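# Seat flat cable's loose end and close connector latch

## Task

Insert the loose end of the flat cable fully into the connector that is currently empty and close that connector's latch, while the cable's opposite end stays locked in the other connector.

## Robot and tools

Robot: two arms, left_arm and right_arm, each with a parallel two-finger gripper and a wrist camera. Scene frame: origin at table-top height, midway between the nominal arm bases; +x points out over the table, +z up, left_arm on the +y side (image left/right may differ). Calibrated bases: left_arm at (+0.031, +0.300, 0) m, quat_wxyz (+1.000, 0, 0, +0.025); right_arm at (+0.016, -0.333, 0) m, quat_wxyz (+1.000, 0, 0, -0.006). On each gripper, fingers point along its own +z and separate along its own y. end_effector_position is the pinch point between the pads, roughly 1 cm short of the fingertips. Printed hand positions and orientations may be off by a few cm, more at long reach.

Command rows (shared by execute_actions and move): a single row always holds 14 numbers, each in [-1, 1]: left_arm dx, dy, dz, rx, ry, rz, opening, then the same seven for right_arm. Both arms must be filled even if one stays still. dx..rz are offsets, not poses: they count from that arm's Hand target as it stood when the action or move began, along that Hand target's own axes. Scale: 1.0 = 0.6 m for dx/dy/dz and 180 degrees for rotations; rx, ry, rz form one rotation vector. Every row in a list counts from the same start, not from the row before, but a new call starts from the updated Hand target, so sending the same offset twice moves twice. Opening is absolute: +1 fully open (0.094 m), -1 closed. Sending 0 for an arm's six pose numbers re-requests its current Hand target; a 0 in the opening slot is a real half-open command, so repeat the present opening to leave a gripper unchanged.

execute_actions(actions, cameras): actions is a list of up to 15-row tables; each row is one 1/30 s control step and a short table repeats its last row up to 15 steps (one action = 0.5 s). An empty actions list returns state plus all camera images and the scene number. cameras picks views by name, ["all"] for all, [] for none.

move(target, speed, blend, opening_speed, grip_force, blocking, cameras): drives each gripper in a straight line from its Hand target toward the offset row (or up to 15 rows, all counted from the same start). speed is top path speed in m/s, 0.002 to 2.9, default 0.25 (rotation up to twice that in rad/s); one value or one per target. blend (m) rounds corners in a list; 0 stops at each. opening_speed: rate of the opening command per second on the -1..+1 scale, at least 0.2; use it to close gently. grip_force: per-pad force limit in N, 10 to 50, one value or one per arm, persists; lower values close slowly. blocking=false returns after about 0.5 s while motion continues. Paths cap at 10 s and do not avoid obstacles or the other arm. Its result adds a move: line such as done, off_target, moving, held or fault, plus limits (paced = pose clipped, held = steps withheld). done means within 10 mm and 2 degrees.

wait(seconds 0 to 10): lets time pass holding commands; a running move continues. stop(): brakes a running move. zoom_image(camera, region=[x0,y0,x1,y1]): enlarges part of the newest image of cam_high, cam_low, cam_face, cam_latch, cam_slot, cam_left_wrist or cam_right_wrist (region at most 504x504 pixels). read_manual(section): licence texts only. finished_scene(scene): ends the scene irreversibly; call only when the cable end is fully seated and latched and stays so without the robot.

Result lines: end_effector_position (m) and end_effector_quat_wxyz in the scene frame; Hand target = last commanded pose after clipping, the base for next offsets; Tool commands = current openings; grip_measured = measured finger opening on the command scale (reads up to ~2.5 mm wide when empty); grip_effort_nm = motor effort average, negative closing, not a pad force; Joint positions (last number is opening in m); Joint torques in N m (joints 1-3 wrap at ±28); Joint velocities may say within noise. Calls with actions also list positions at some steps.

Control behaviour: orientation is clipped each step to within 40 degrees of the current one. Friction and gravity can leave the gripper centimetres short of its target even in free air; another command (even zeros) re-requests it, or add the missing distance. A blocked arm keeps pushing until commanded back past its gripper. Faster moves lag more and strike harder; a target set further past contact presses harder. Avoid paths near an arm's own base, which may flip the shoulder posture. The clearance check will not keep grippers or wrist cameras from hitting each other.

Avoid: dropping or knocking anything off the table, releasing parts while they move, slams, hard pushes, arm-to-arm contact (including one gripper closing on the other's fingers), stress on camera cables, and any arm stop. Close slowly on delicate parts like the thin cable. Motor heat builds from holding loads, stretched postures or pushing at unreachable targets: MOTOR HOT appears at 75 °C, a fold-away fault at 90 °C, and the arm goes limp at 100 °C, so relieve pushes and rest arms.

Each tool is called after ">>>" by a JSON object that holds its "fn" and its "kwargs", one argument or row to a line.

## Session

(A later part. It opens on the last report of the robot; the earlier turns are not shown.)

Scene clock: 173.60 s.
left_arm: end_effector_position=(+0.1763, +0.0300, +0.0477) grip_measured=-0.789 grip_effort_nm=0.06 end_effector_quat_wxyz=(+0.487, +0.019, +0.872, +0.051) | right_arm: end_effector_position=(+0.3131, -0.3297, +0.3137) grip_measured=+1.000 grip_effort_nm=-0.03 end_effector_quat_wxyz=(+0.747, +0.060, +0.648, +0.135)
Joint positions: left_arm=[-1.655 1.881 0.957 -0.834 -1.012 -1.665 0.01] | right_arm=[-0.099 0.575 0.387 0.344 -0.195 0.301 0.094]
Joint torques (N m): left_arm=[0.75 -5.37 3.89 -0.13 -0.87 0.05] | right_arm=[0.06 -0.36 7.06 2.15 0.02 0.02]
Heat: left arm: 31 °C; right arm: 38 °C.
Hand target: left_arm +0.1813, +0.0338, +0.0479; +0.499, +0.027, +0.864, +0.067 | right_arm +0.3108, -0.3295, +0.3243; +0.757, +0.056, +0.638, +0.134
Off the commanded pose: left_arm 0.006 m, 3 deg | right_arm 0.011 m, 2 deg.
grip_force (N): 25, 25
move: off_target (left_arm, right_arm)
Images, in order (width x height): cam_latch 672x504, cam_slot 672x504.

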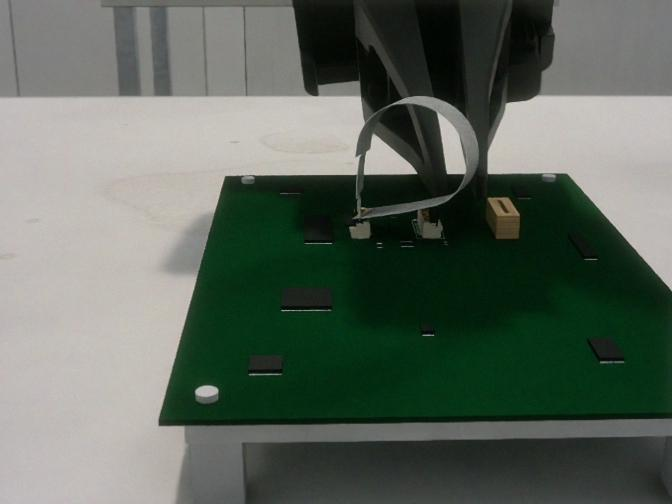

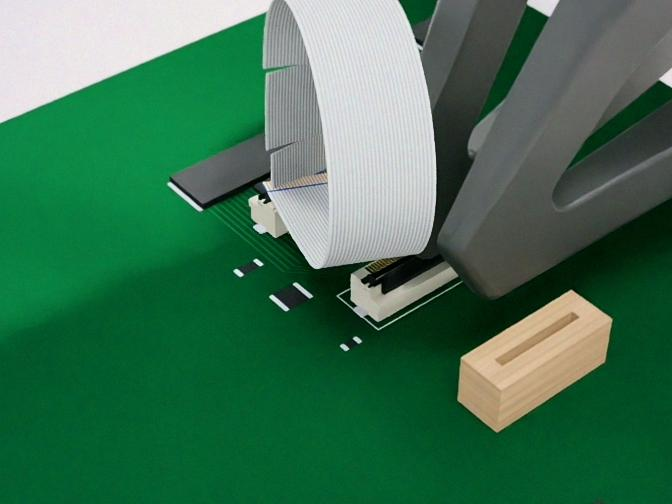

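>>> {"fn": "move", "kwargs": {
  "target": [0.0012,0.0085,0.001,-0.004,0,0.007,-0.787,0,0,0,0,0,0,1],
  "speed": 0.04,
  "cameras": ["cam_latch","cam_slot"]
}}

>>> {"fn": "zoom_image", "kwargs": {
  "camera": "cam_slot",
  "region": [330, 180, 490, 340]
}}

Scene clock: 177.07 s.
left_arm: end_effector_position=(+0.1764, +0.0332, +0.0483) grip_measured=-0.789 grip_effort_nm=0.06 end_effector_quat_wxyz=(+0.487, +0.024, +0.871, +0.060) | right_arm: end_effector_position=(+0.3131, -0.3297, +0.3137) grip_measured=+1.000 grip_effort_nm=-0.03 end_effector_quat_wxyz=(+0.747, +0.060, +0.648, +0.135)
Joint positions: left_arm=[-1.655 1.881 0.957 -0.854 -1.012 -1.665 0.01] | right_arm=[-0.099 0.575 0.387 0.344 -0.195 0.301 0.094]
Joint torques (N m): left_arm=[0.81 -5.48 3.32 -0.23 -0.86 0.06] | right_arm=[0.08 -0.28 7.04 2.13 0.03 0.02]
Heat: left arm: 31 °C; right arm: 38 °C.
Hand target: left_arm +0.1814, +0.0390, +0.0477; +0.498, +0.033, +0.863, +0.078 | right_arm +0.3108, -0.3295, +0.3243; +0.757, +0.056, +0.638, +0.134
Off the commanded pose: left_arm 0.008 m, 3 deg | right_arm 0.011 m, 2 deg.
grip_force (N): 25, 25
move: off_target (left_arm, right_arm)
Images, in order (width x height): cam_latch 672x504, cam_slot 672x504.

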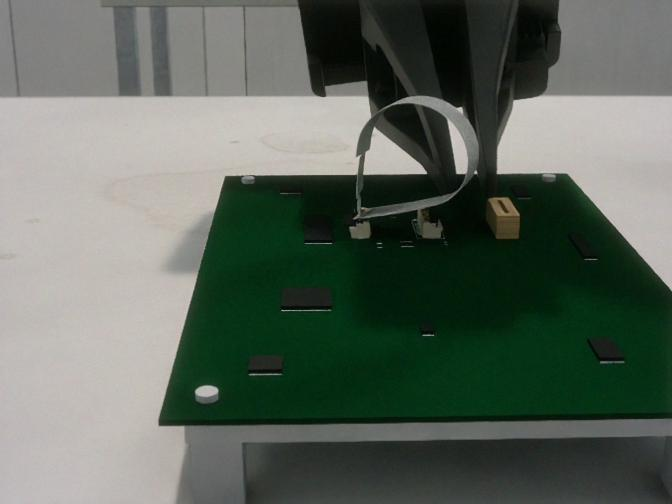

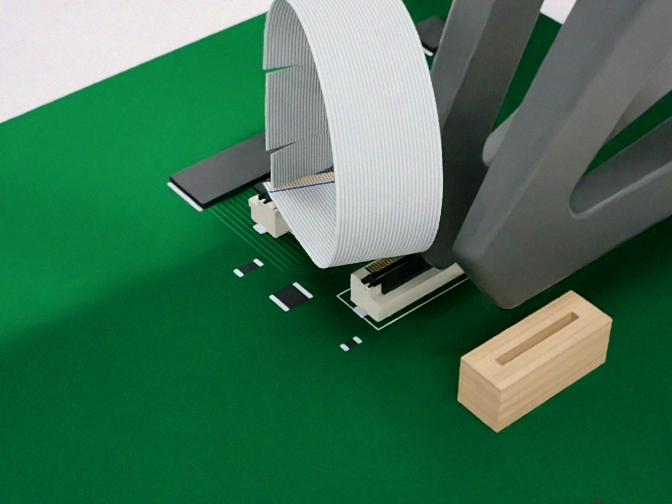

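Scaled by 3.150.

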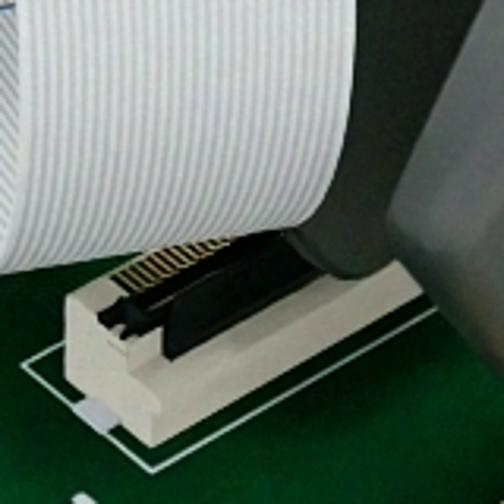

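>>> {"fn": "move", "kwargs": {
  "target": [
    [0,-0.0125,0,0.0075,0,-0.013,-0.787,0,0,0,0,0,0,1],
    [0.0048,-0.0125,0.0027,0.0075,0,-0.013,-0.787,0,0,0,0,0,0,1]
  ],
  "speed": 0.04,
  "cameras": ["cam_latch","cam_slot"]
}}

>>> {"fn": "zoom_image", "kwargs": {
  "camera": "cam_slot",
  "region": [330, 180, 490, 340]
}}

Scene clock: 184.27 s.
left_arm: end_effector_position=(+0.1762, +0.0271, +0.0455) grip_measured=-0.789 grip_effort_nm=0.06 end_effector_quat_wxyz=(+0.487, +0.016, +0.872, +0.045) | right_arm: end_effector_position=(+0.3131, -0.3297, +0.3137) grip_measured=+1.000 grip_effort_nm=-0.03 end_effector_quat_wxyz=(+0.747, +0.060, +0.648, +0.135)
Joint positions: left_arm=[-1.655 1.888 0.957 -0.814 -1.012 -1.665 0.01] | right_arm=[-0.099 0.575 0.387 0.344 -0.195 0.301 0.094]
Joint torques (N m): left_arm=[0.8 -5.45 2.81 -0.01 -0.89 0.03] | right_arm=[0.12 -0.35 7.1 2.16 0.02 0.01]
Heat: left arm: 31 °C; right arm: 38 °C.
Hand target: left_arm +0.1815, +0.0321, +0.0431; +0.499, +0.021, +0.864, +0.057 | right_arm +0.3108, -0.3295, +0.3243; +0.757, +0.056, +0.638, +0.134
Off the commanded pose: left_arm 0.008 m, 2 deg | right_arm 0.011 m, 2 deg.
grip_force (N): 25, 25
move: off_target (right_arm)
Images, in order (width x height): cam_latch 672x504, cam_slot 672x504.

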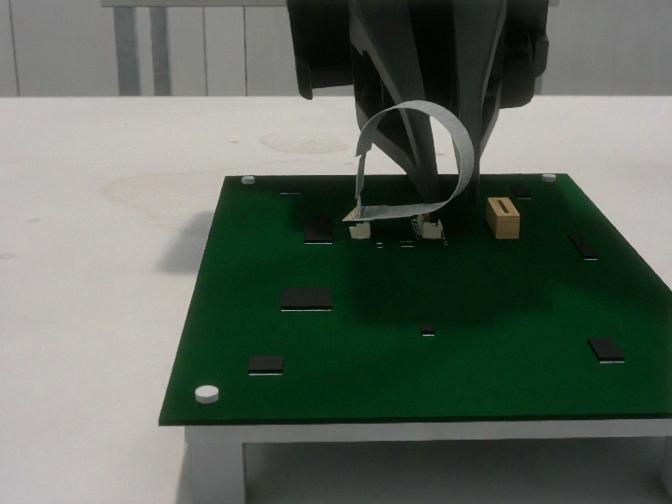

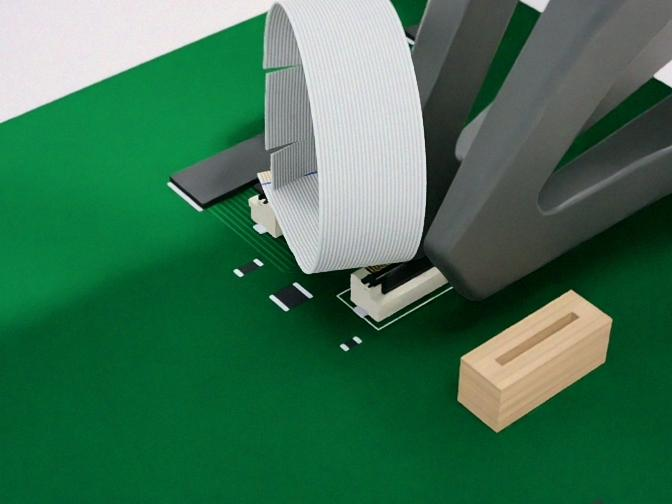

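Scaled by 3.150.

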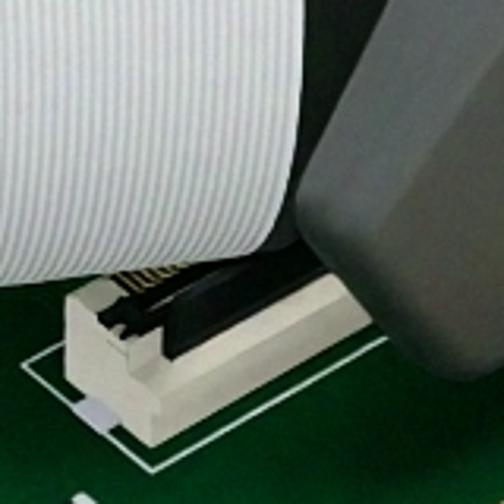

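>>> {"fn": "move", "kwargs": {
  "target": [0,0.0125,0,-0.0075,0,0.013,-0.787,0,0,0,0,0,0,1],
  "speed": 0.04,
  "cameras": ["cam_latch","cam_slot"]
}}

>>> {"fn": "zoom_image", "kwargs": {
  "camera": "cam_slot",
  "region": [330, 180, 490, 340]
}}

Scene clock: 187.53 s.
left_arm: end_effector_position=(+0.1764, +0.0330, +0.0454) grip_measured=-0.789 grip_effort_nm=0.06 end_effector_quat_wxyz=(+0.487, +0.023, +0.871, +0.058) | right_arm: end_effector_position=(+0.3131, -0.3297, +0.3137) grip_measured=+1.000 grip_effort_nm=-0.03 end_effector_quat_wxyz=(+0.747, +0.060, +0.648, +0.135)
Joint positions: left_arm=[-1.655 1.888 0.951 -0.839 -1.012 -1.665 0.01] | right_arm=[-0.099 0.575 0.387 0.344 -0.195 0.301 0.094]
Joint torques (N m): left_arm=[0.73 -5.38 3.14 -0.21 -0.87 0.06] | right_arm=[0.1 -0.36 7.13 2.13 -0.01 -0.01]
Heat: left arm: 31 °C; right arm: 38 °C.
Hand target: left_arm +0.1813, +0.0397, +0.0440; +0.498, +0.033, +0.863, +0.078 | right_arm +0.3108, -0.3295, +0.3243; +0.757, +0.056, +0.638, +0.134
Off the commanded pose: left_arm 0.008 m, 3 deg | right_arm 0.011 m, 2 deg.
grip_force (N): 25, 25
move: off_target (left_arm, right_arm)
Images, in order (width x height): cam_latch 672x504, cam_slot 672x504.

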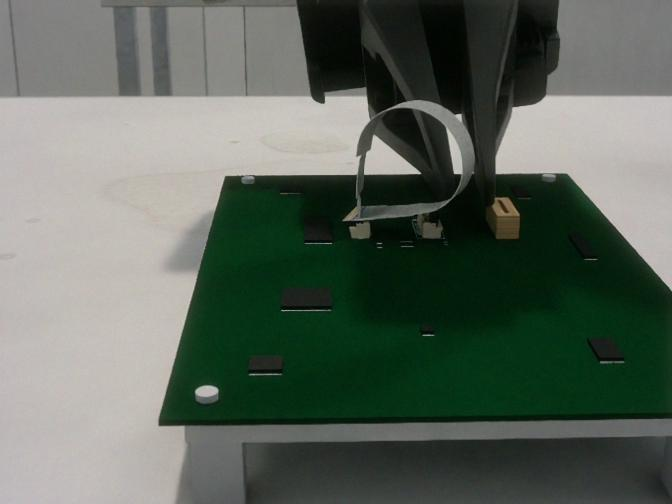

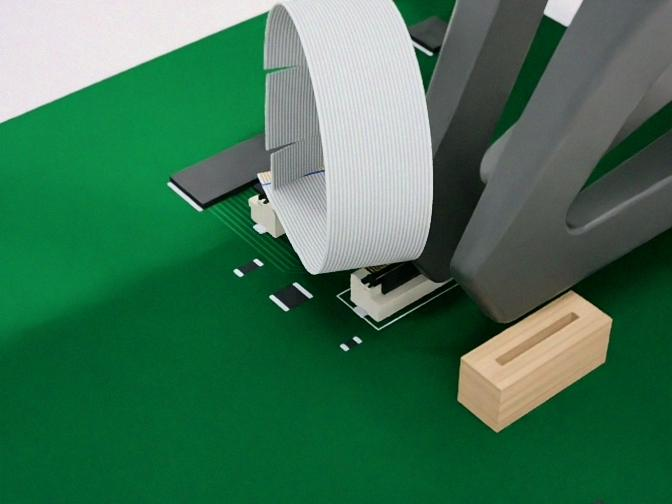

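Scaled by 3.150.

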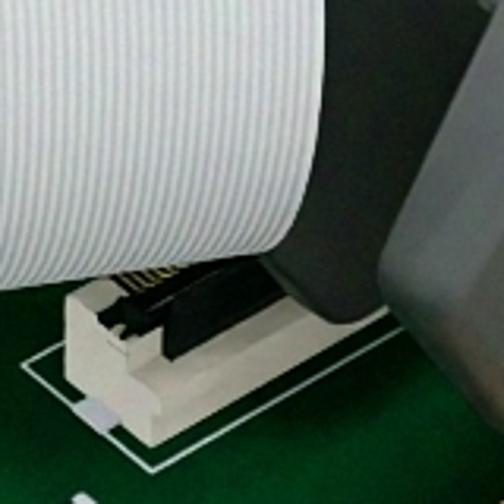

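>>> {"fn": "move", "kwargs": {
  "target": [
    [-0.02,-0.003,-0.012,0,0,0,-0.787,0,0,0,0,0,0,1],
    [-0.02,-0.003,-0.1,0.01,0,-0.017,-0.787,0,0,0,0,0,0,1]
  ],
  "speed": 0.08,
  "cameras": ["cam_latch","cam_slot","cam_face","cam_left_wrist"]
}}

>>> {"fn": "zoom_image", "kwargs": {
  "camera": "cam_slot",
  "region": [330, 180, 490, 340]
}}

Scene clock: 192.83 s.
left_arm: end_effector_position=(+0.1365, +0.0359, +0.0778) grip_measured=-0.789 grip_effort_nm=0.06 end_effector_quat_wxyz=(+0.495, +0.022, +0.866, +0.060) | right_arm: end_effector_position=(+0.3131, -0.3297, +0.3137) grip_measured=+1.000 grip_effort_nm=-0.03 end_effector_quat_wxyz=(+0.747, +0.060, +0.648, +0.135)
Joint positions: left_arm=[-1.803 1.888 1.07 -1.193 -0.983 -1.94 0.01] | right_arm=[-0.099 0.575 0.387 0.344 -0.195 0.301 0.094]
Joint torques (N m): left_arm=[-0.43 -6.67 5.86 -0.51 -0.62 -0.16] | right_arm=[-0.02 -0.38 6.99 2.2 -0.01 -0.02]
Heat: left arm: 31 °C; right arm: 38 °C.
Hand target: left_arm +0.1355, +0.0302, +0.0835; +0.499, +0.018, +0.865, +0.051 | right_arm +0.3108, -0.3295, +0.3243; +0.757, +0.056, +0.638, +0.134
Off the commanded pose: left_arm 0.008 m, 1 deg | right_arm 0.011 m, 2 deg.
grip_force (N): 25, 25
move: off_target (right_arm)
Images, in order (width x height): cam_face 672x504, cam_latch 672x504, cam_slot 672x504, cam_left_wrist 672x504.

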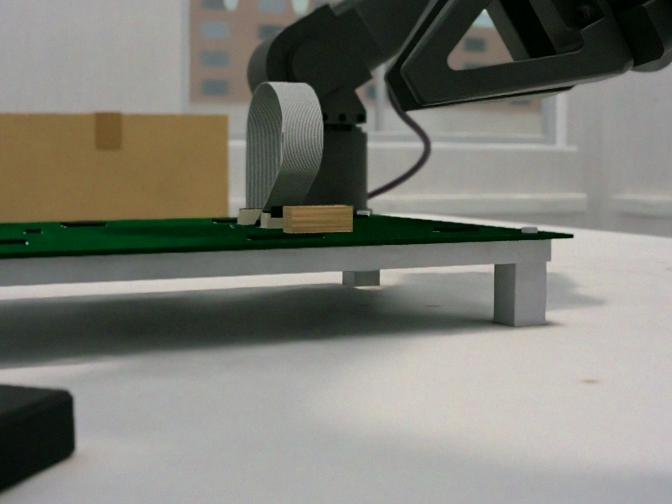

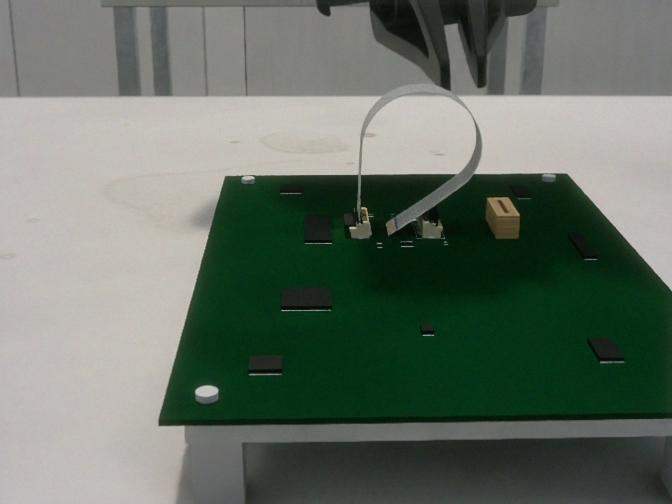

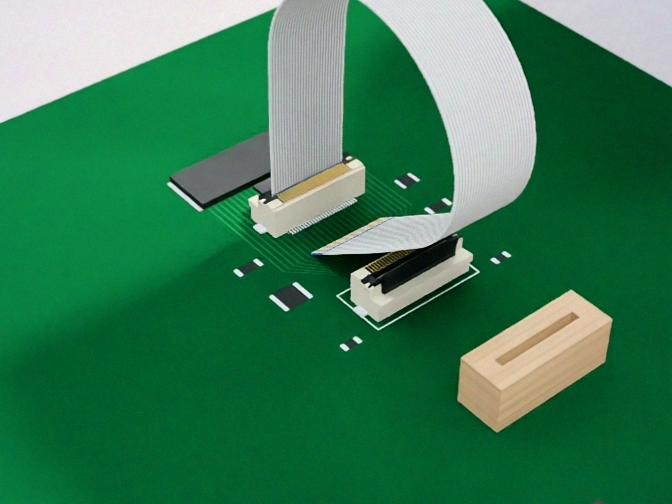

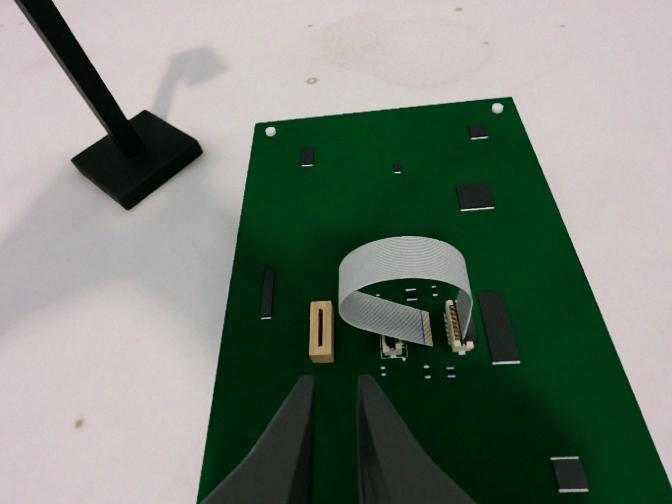

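Scaled by 3.150.

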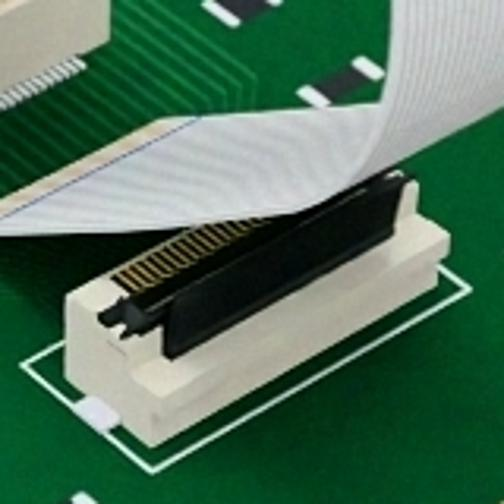

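>>> {"fn": "move", "kwargs": {
  "target": [
    [0.015,0.0062,0.0088,0.0143,0.0006,-0.0248,-0.575,0,0,0,0,0,0,1],
    [-0.0055,0.0025,0.0875,0.0143,0.0006,-0.0248,-0.575,0,0,0,0,0,0,1]
  ],
  "speed": 0.08,
  "cameras": ["cam_latch","cam_slot","cam_left_wrist"]
}}

Scene clock: 218.70 s.
left_arm: end_effector_position=(+0.1781, +0.0347, +0.0491) grip_measured=-0.577 grip_effort_nm=0.06 end_effector_quat_wxyz=(+0.487, +0.000, +0.873, +0.023) | right_arm: end_effector_position=(+0.3131, -0.3297, +0.3136) grip_measured=+1.000 grip_effort_nm=-0.03 end_effector_quat_wxyz=(+0.747, +0.060, +0.648, +0.135)
Joint positions: left_arm=[-1.65 1.827 0.896 -0.761 -1.015 -1.666 0.02] | right_arm=[-0.099 0.575 0.387 0.343 -0.195 0.301 0.094]
Joint torques (N m): left_arm=[0.58 -8.79 3.15 0.06 -0.91 0.09] | right_arm=[0.05 -0.2 7.13 2.14 0.01 -0.04]
Heat: left arm: 32 °C; right arm: 39 °C.
Hand target: left_arm +0.1825, +0.0350, +0.0605; +0.500, -0.005, +0.866, +0.012 | right_arm +0.3108, -0.3295, +0.3243; +0.757, +0.056, +0.638, +0.134
Off the commanded pose: left_arm 0.012 m, 2 deg | right_arm 0.011 m, 2 deg.
grip_force (N): 25, 25
move: off_target (left_arm, right_arm)
Images, in order (width x height): cam_latch 672x504, cam_slot 672x504, cam_left_wrist 672x504.

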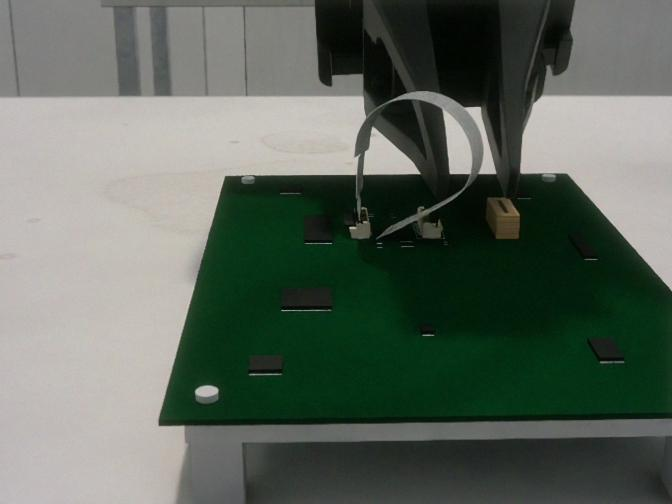

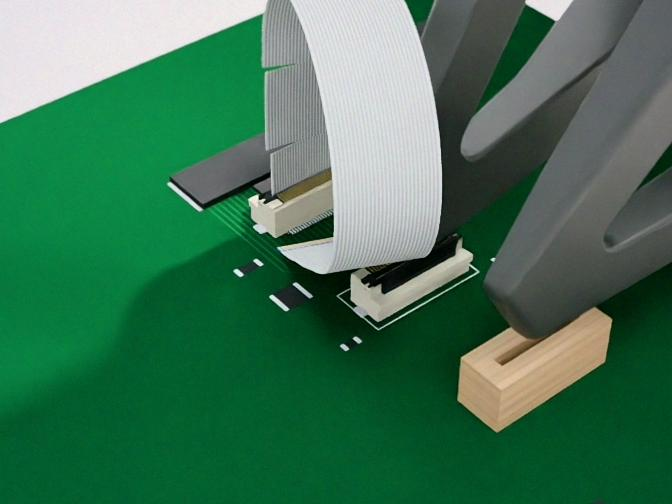

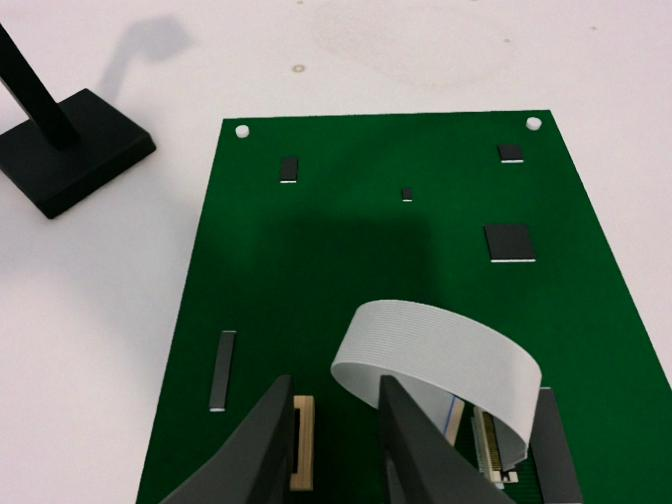

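>>> {"fn": "move", "kwargs": {
  "target": [
    [0,0,-0.067,0,0,0,-0.575,0,0,0,0,0,0,1],
    [-0.0115,0.004,-0.062,0,0,0,-0.575,0,0,0,0,0,0,1],
    [-0.0115,0.004,-0.0058,0,0,0,-0.575,0,0,0,0,0,0,1]
  ],
  "speed": 0.08,
  "cameras": ["cam_latch","cam_slot","cam_left_wrist"]
}}

Scene clock: 225.83 s.
left_arm: end_effector_position=(+0.1786, +0.0369, +0.0572) grip_measured=-0.577 grip_effort_nm=0.06 end_effector_quat_wxyz=(+0.487, +0.000, +0.873, +0.023) | right_arm: end_effector_position=(+0.3131, -0.3297, +0.3136) grip_measured=+1.000 grip_effort_nm=-0.03 end_effector_quat_wxyz=(+0.747, +0.060, +0.648, +0.135)
Joint positions: left_arm=[-1.648 1.798 0.899 -0.791 -1.014 -1.664 0.02] | right_arm=[-0.099 0.575 0.387 0.343 -0.195 0.301 0.094]
Joint torques (N m): left_arm=[0.47 -8.64 3.29 0.04 -0.9 0.07] | right_arm=[-0.1 -0.32 6.97 2.17 0.02 -0.02]
Heat: left arm: 32 °C; right arm: 39 °C.
Hand target: left_arm +0.1829, +0.0374, +0.0683; +0.500, -0.005, +0.866, +0.012 | right_arm +0.3108, -0.3295, +0.3243; +0.757, +0.056, +0.638, +0.134
Off the commanded pose: left_arm 0.012 m, 2 deg | right_arm 0.011 m, 2 deg.
grip_force (N): 25, 25
move: off_target (left_arm, right_arm)
Images, in order (width x height): cam_latch 672x504, cam_slot 672x504, cam_left_wrist 672x504.

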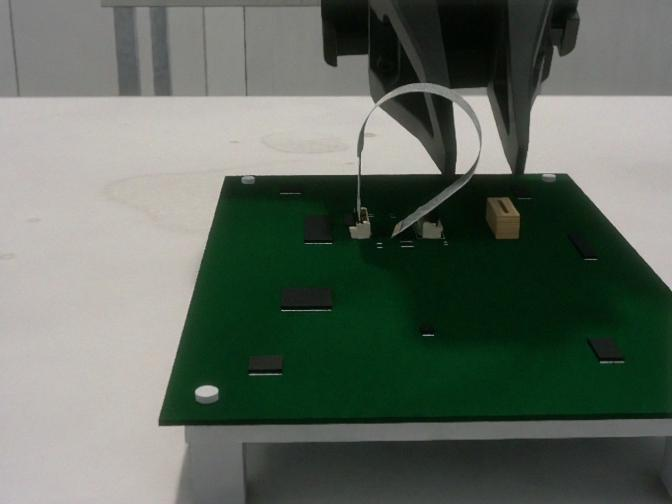

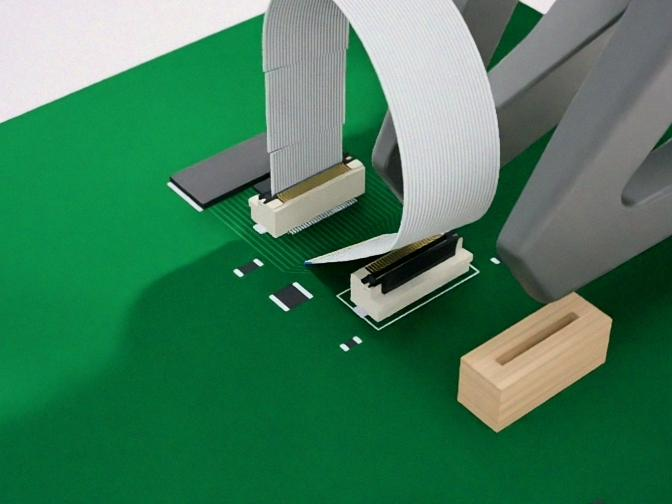

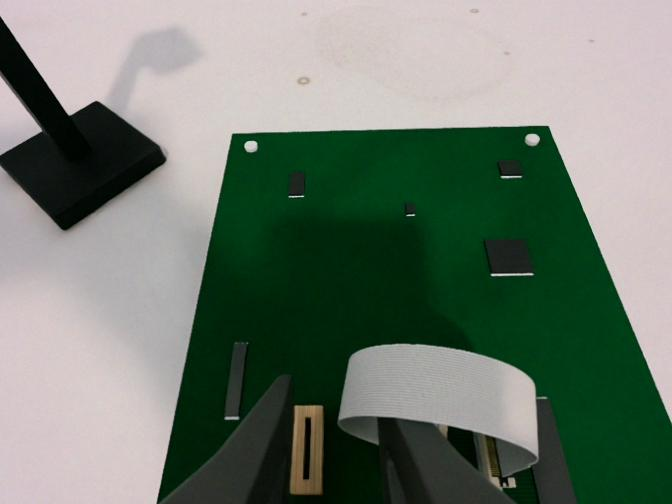

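>>> {"fn": "move", "kwargs": {
  "target": [
    [0,0,0,0,0,0,-1,0,0,0,0,0,0,1],
    [0,0,0,0,0,0,-1,0,0,0,0,0,0,1]
  ],
  "speed": 0.05,
  "cameras": ["cam_latch","cam_slot","cam_face"]
}}

Scene clock: 232.00 s.
left_arm: end_effector_position=(+0.1783, +0.0361, +0.0571) grip_measured=-0.994 grip_effort_nm=-0.34 end_effector_quat_wxyz=(+0.487, +0.001, +0.873, +0.022) | right_arm: end_effector_position=(+0.3131, -0.3297, +0.3136) grip_measured=+1.000 grip_effort_nm=-0.03 end_effector_quat_wxyz=(+0.747, +0.060, +0.648, +0.135)
Joint positions: left_arm=[-1.649 1.798 0.899 -0.787 -1.014 -1.659 0] | right_arm=[-0.099 0.575 0.387 0.343 -0.195 0.301 0.094]
Joint torques (N m): left_arm=[0.61 -8.68 3.23 0.05 -0.91 0.05] | right_arm=[0.14 -0.25 6.98 2.15 -0.02 -0.01]
Heat: left arm: 33 °C; right arm: 39 °C.
Hand target: left_arm +0.1830, +0.0374, +0.0683; +0.500, -0.005, +0.866, +0.012 | right_arm +0.3108, -0.3295, +0.3243; +0.757, +0.056, +0.638, +0.134
Off the commanded pose: left_arm 0.012 m, 2 deg | right_arm 0.011 m, 2 deg.
grip_force (N): 25, 25
move: off_target (left_arm, right_arm)
Images, in order (width x height): cam_face 672x504, cam_latch 672x504, cam_slot 672x504.

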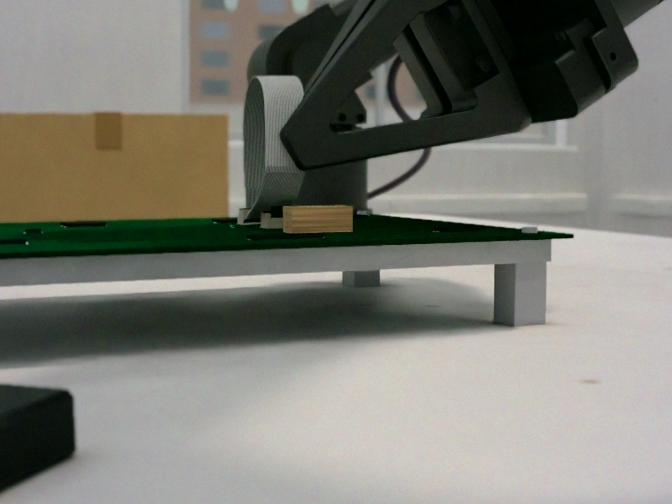

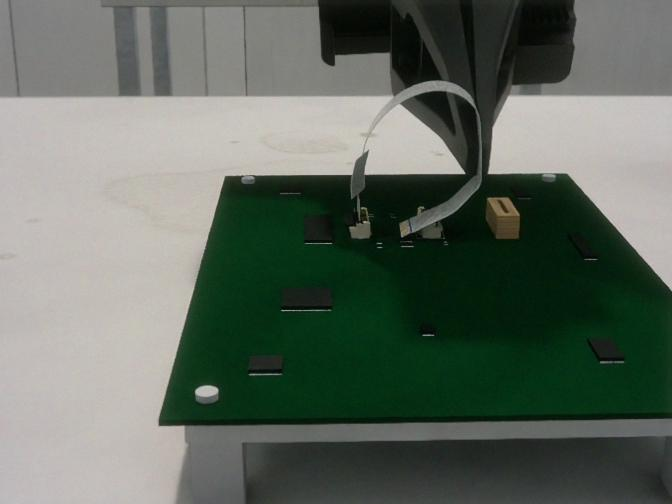

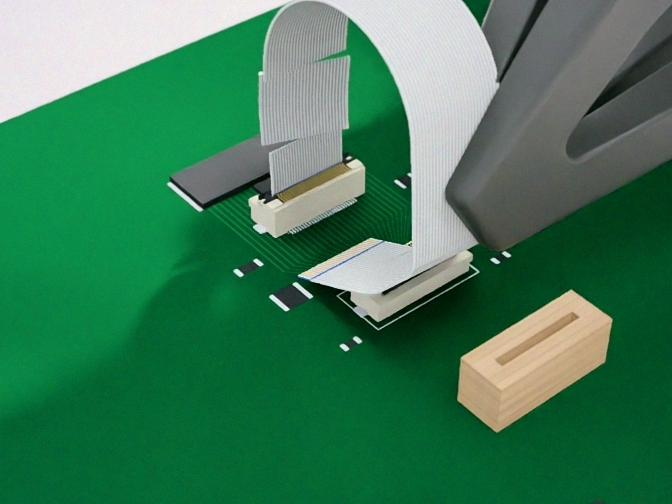

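>>> {"fn": "move", "kwargs": {
  "target": [-0.0505,0.005,-0.0292,0,0,0,-1,0,0,0,0,0,0,1],
  "speed": 0.06,
  "cameras": ["cam_latch","cam_slot","cam_face","cam_left_wrist"]
}}

Scene clock: 236.23 s.
left_arm: end_effector_position=(+0.1761, +0.0407, +0.0801) grip_measured=-0.995 grip_effort_nm=-0.31 end_effector_quat_wxyz=(+0.477, +0.001, +0.879, +0.020) | right_arm: end_effector_position=(+0.3131, -0.3297, +0.3136) grip_measured=+1.000 grip_effort_nm=-0.03 end_effector_quat_wxyz=(+0.747, +0.060, +0.648, +0.135)
Joint positions: left_arm=[-1.649 1.715 0.926 -0.887 -0.991 -1.654 0] | right_arm=[-0.099 0.575 0.387 0.343 -0.195 0.301 0.094]
Joint torques (N m): left_arm=[0.61 -8.5 6.46 -0.31 -1.16 0.03] | right_arm=[-0.02 -0.35 7.08 2.19 -0.01 -0.03]
Heat: left arm: 33 °C; right arm: 39 °C.
Hand target: left_arm +0.1829, +0.0398, +0.1033; +0.500, -0.005, +0.866, +0.012 | right_arm +0.3108, -0.3295, +0.3243; +0.757, +0.056, +0.638, +0.134
Off the commanded pose: left_arm 0.024 m, 3 deg | right_arm 0.011 m, 2 deg.
grip_force (N): 25, 25
move: off_target (left_arm, right_arm)
Images, in order (width x height): cam_face 672x504, cam_latch 672x504, cam_slot 672x504, cam_left_wrist 672x504.

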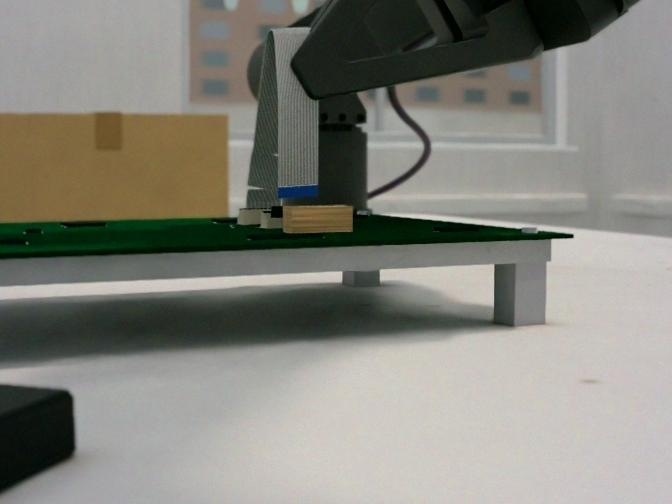

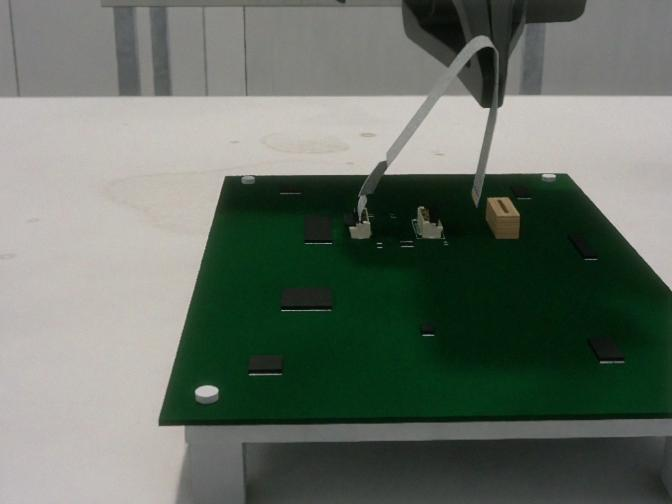

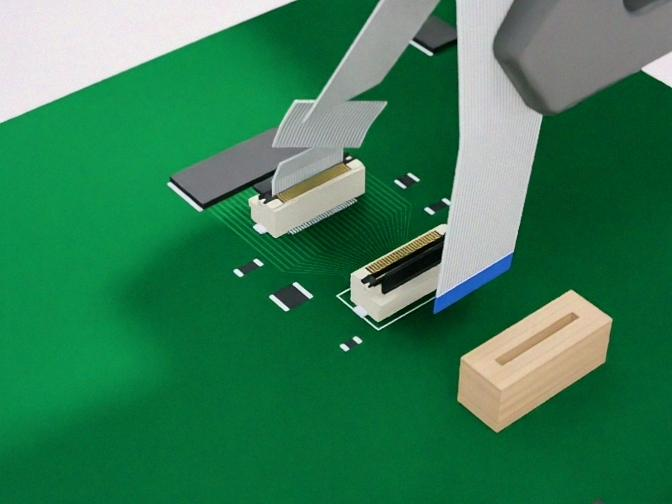

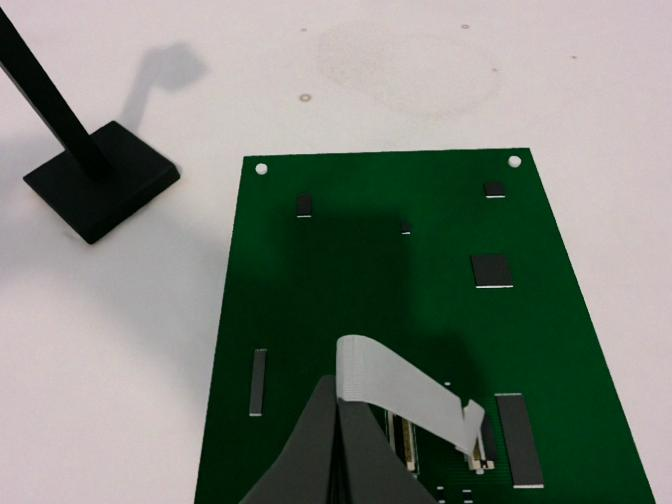

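>>> {"fn": "move", "kwargs": {
  "target": [-0.0043,0.025,-0.0018,0,0,0,-1,0,0,0,0,0,0,1],
  "speed": 0.06,
  "cameras": ["cam_latch","cam_slot","cam_face"]
}}

Scene clock: 246.97 s.
left_arm: end_effector_position=(+0.1739, +0.0437, +0.0835) grip_measured=-0.995 grip_effort_nm=-0.31 end_effector_quat_wxyz=(+0.466, -0.007, +0.885, +0.007) | right_arm: end_effector_position=(+0.3131, -0.3297, +0.3136) grip_measured=+1.000 grip_effort_nm=-0.03 end_effector_quat_wxyz=(+0.747, +0.060, +0.648, +0.135)
Joint positions: left_arm=[-1.649 1.672 0.909 -0.883 -0.968 -1.654 0] | right_arm=[-0.099 0.575 0.387 0.343 -0.195 0.301 0.094]
Joint torques (N m): left_arm=[0.5 -9.06 3.74 -0.37 -1.45 -0.01] | right_arm=[0.1 -0.28 6.99 2.17 0 0]
Heat: left arm: 32 °C; right arm: 40 °C.
Hand target: left_arm +0.1830, +0.0547, +0.1063; +0.500, -0.005, +0.866, +0.012 | right_arm +0.3108, -0.3295, +0.3243; +0.757, +0.056, +0.638, +0.134
Off the commanded pose: left_arm 0.027 m, 4 deg | right_arm 0.011 m, 2 deg.
grip_force (N): 25, 25
move: off_target (left_arm, right_arm)
Images, in order (width x height): cam_face 672x504, cam_latch 672x504, cam_slot 672x504.

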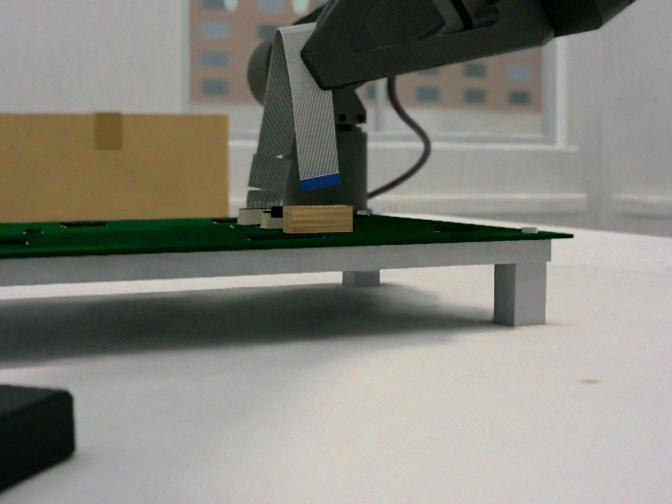

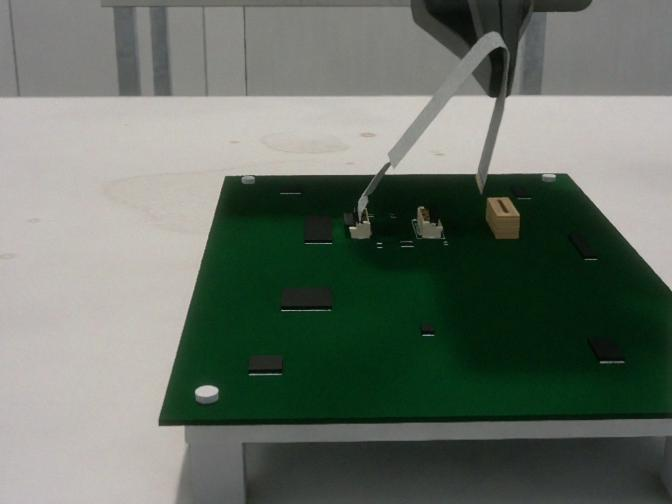

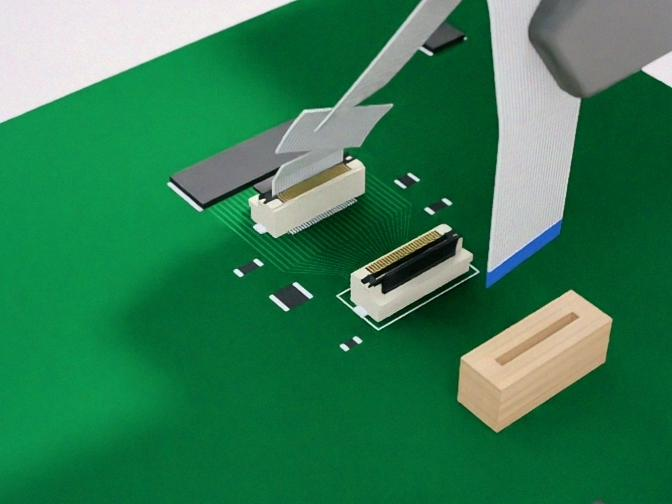

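>>> {"fn": "move", "kwargs": {
  "target": [0.0173,0.0097,0.0103,0,0,0,-1,0,0,0,0,0,0,1],
  "speed": 0.05,
  "cameras": ["cam_latch","cam_slot","cam_face"]
}}

Scene clock: 257.80 s.
left_arm: end_effector_position=(+0.1750, +0.0521, +0.0757) grip_measured=-0.995 grip_effort_nm=-0.30 end_effector_quat_wxyz=(+0.470, -0.005, +0.883, +0.010) | right_arm: end_effector_position=(+0.3131, -0.3297, +0.3136) grip_measured=+1.000 grip_effort_nm=-0.03 end_effector_quat_wxyz=(+0.747, +0.060, +0.648, +0.135)
Joint positions: left_arm=[-1.649 1.666 0.861 -0.848 -0.976 -1.654 0] | right_arm=[-0.099 0.575 0.387 0.343 -0.195 0.301 0.094]
Joint torques (N m): left_arm=[0.44 -8.4 3.4 -0.24 -1.33 -0.03] | right_arm=[0.01 -0.4 7.04 2.16 -0.01 -0.02]
Heat: left arm: 32 °C; right arm: 40 °C.
Hand target: left_arm +0.1830, +0.0608, +0.0943; +0.500, -0.005, +0.866, +0.012 | right_arm +0.3108, -0.3295, +0.3243; +0.757, +0.056, +0.638, +0.134
Off the commanded pose: left_arm 0.022 m, 4 deg | right_arm 0.011 m, 2 deg.
grip_force (N): 25, 25
move: off_target (left_arm, right_arm)
Images, in order (width x height): cam_face 672x504, cam_latch 672x504, cam_slot 672x504.

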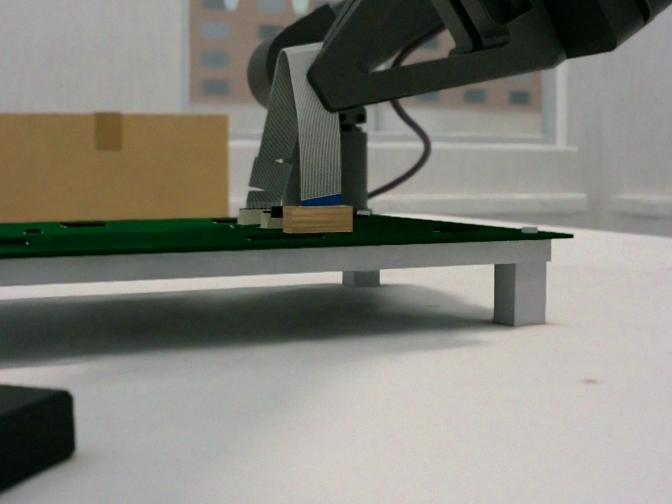

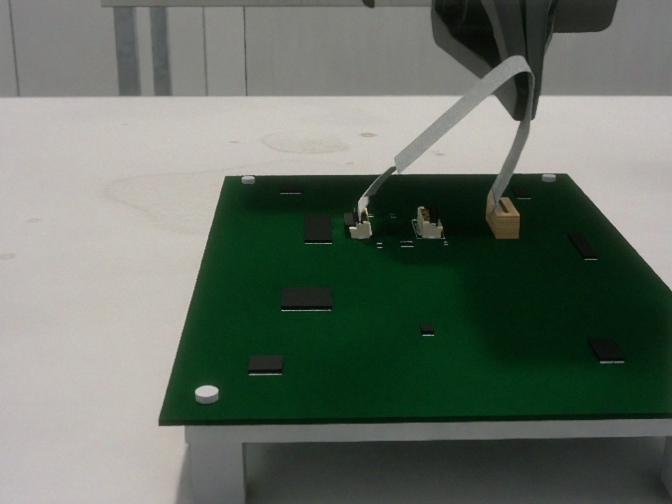

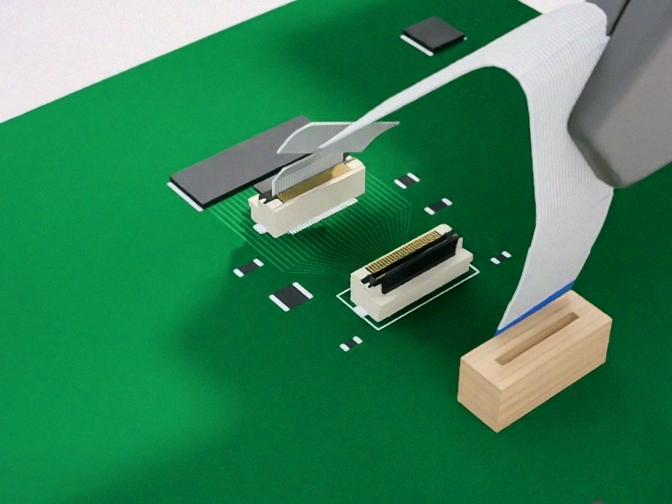

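>>> {"fn": "move", "kwargs": {
  "target": [-0.0072,0.0085,-0.004,0,0,0,-1,0,0,0,0,0,0,1],
  "speed": 0.05,
  "cameras": ["cam_latch","cam_slot","cam_face"]
}}

Scene clock: 261.17 s.
left_arm: end_effector_position=(+0.1741, +0.0512, +0.0779) grip_measured=-0.995 grip_effort_nm=-0.30 end_effector_quat_wxyz=(+0.466, -0.011, +0.885, -0.001) | right_arm: end_effector_position=(+0.3131, -0.3297, +0.3136) grip_measured=+1.000 grip_effort_nm=-0.03 end_effector_quat_wxyz=(+0.747, +0.060, +0.648, +0.135)
Joint positions: left_arm=[-1.649 1.644 0.854 -0.835 -0.968 -1.653 0] | right_arm=[-0.099 0.575 0.387 0.343 -0.195 0.301 0.094]
Joint torques (N m): left_arm=[0.49 -8.65 3.34 -0.47 -1.44 -0.02] | right_arm=[-0.09 -0.35 7.05 2.15 0.04 -0.03]
Heat: left arm: 32 °C; right arm: 40 °C.
Hand target: left_arm +0.1830, +0.0658, +0.0993; +0.500, -0.005, +0.866, +0.012 | right_arm +0.3108, -0.3295, +0.3243; +0.757, +0.056, +0.638, +0.134
Off the commanded pose: left_arm 0.027 m, 5 deg | right_arm 0.011 m, 2 deg.
grip_force (N): 25, 25
move: off_target (left_arm, right_arm)
Images, in order (width x height): cam_face 672x504, cam_latch 672x504, cam_slot 672x504.

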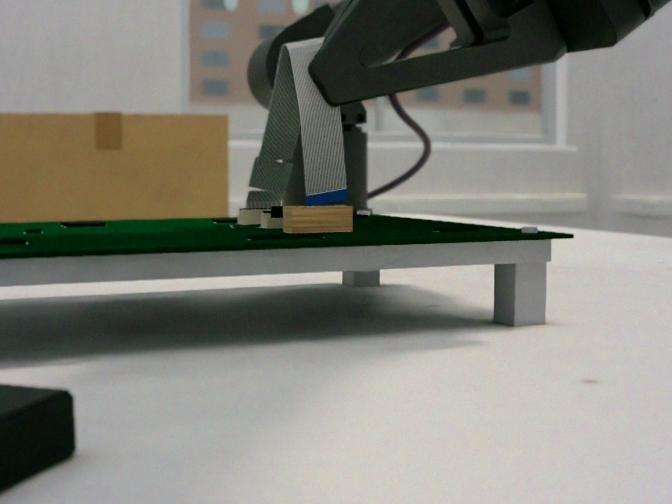

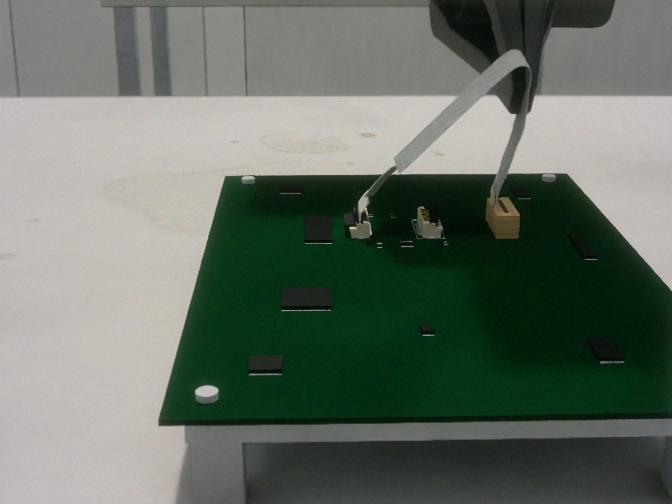

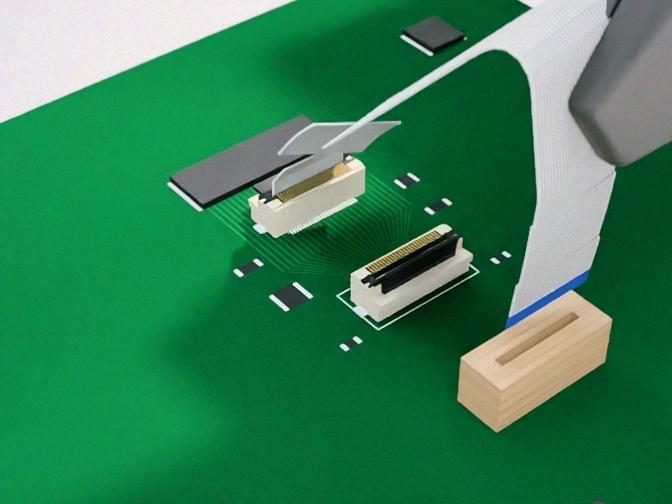

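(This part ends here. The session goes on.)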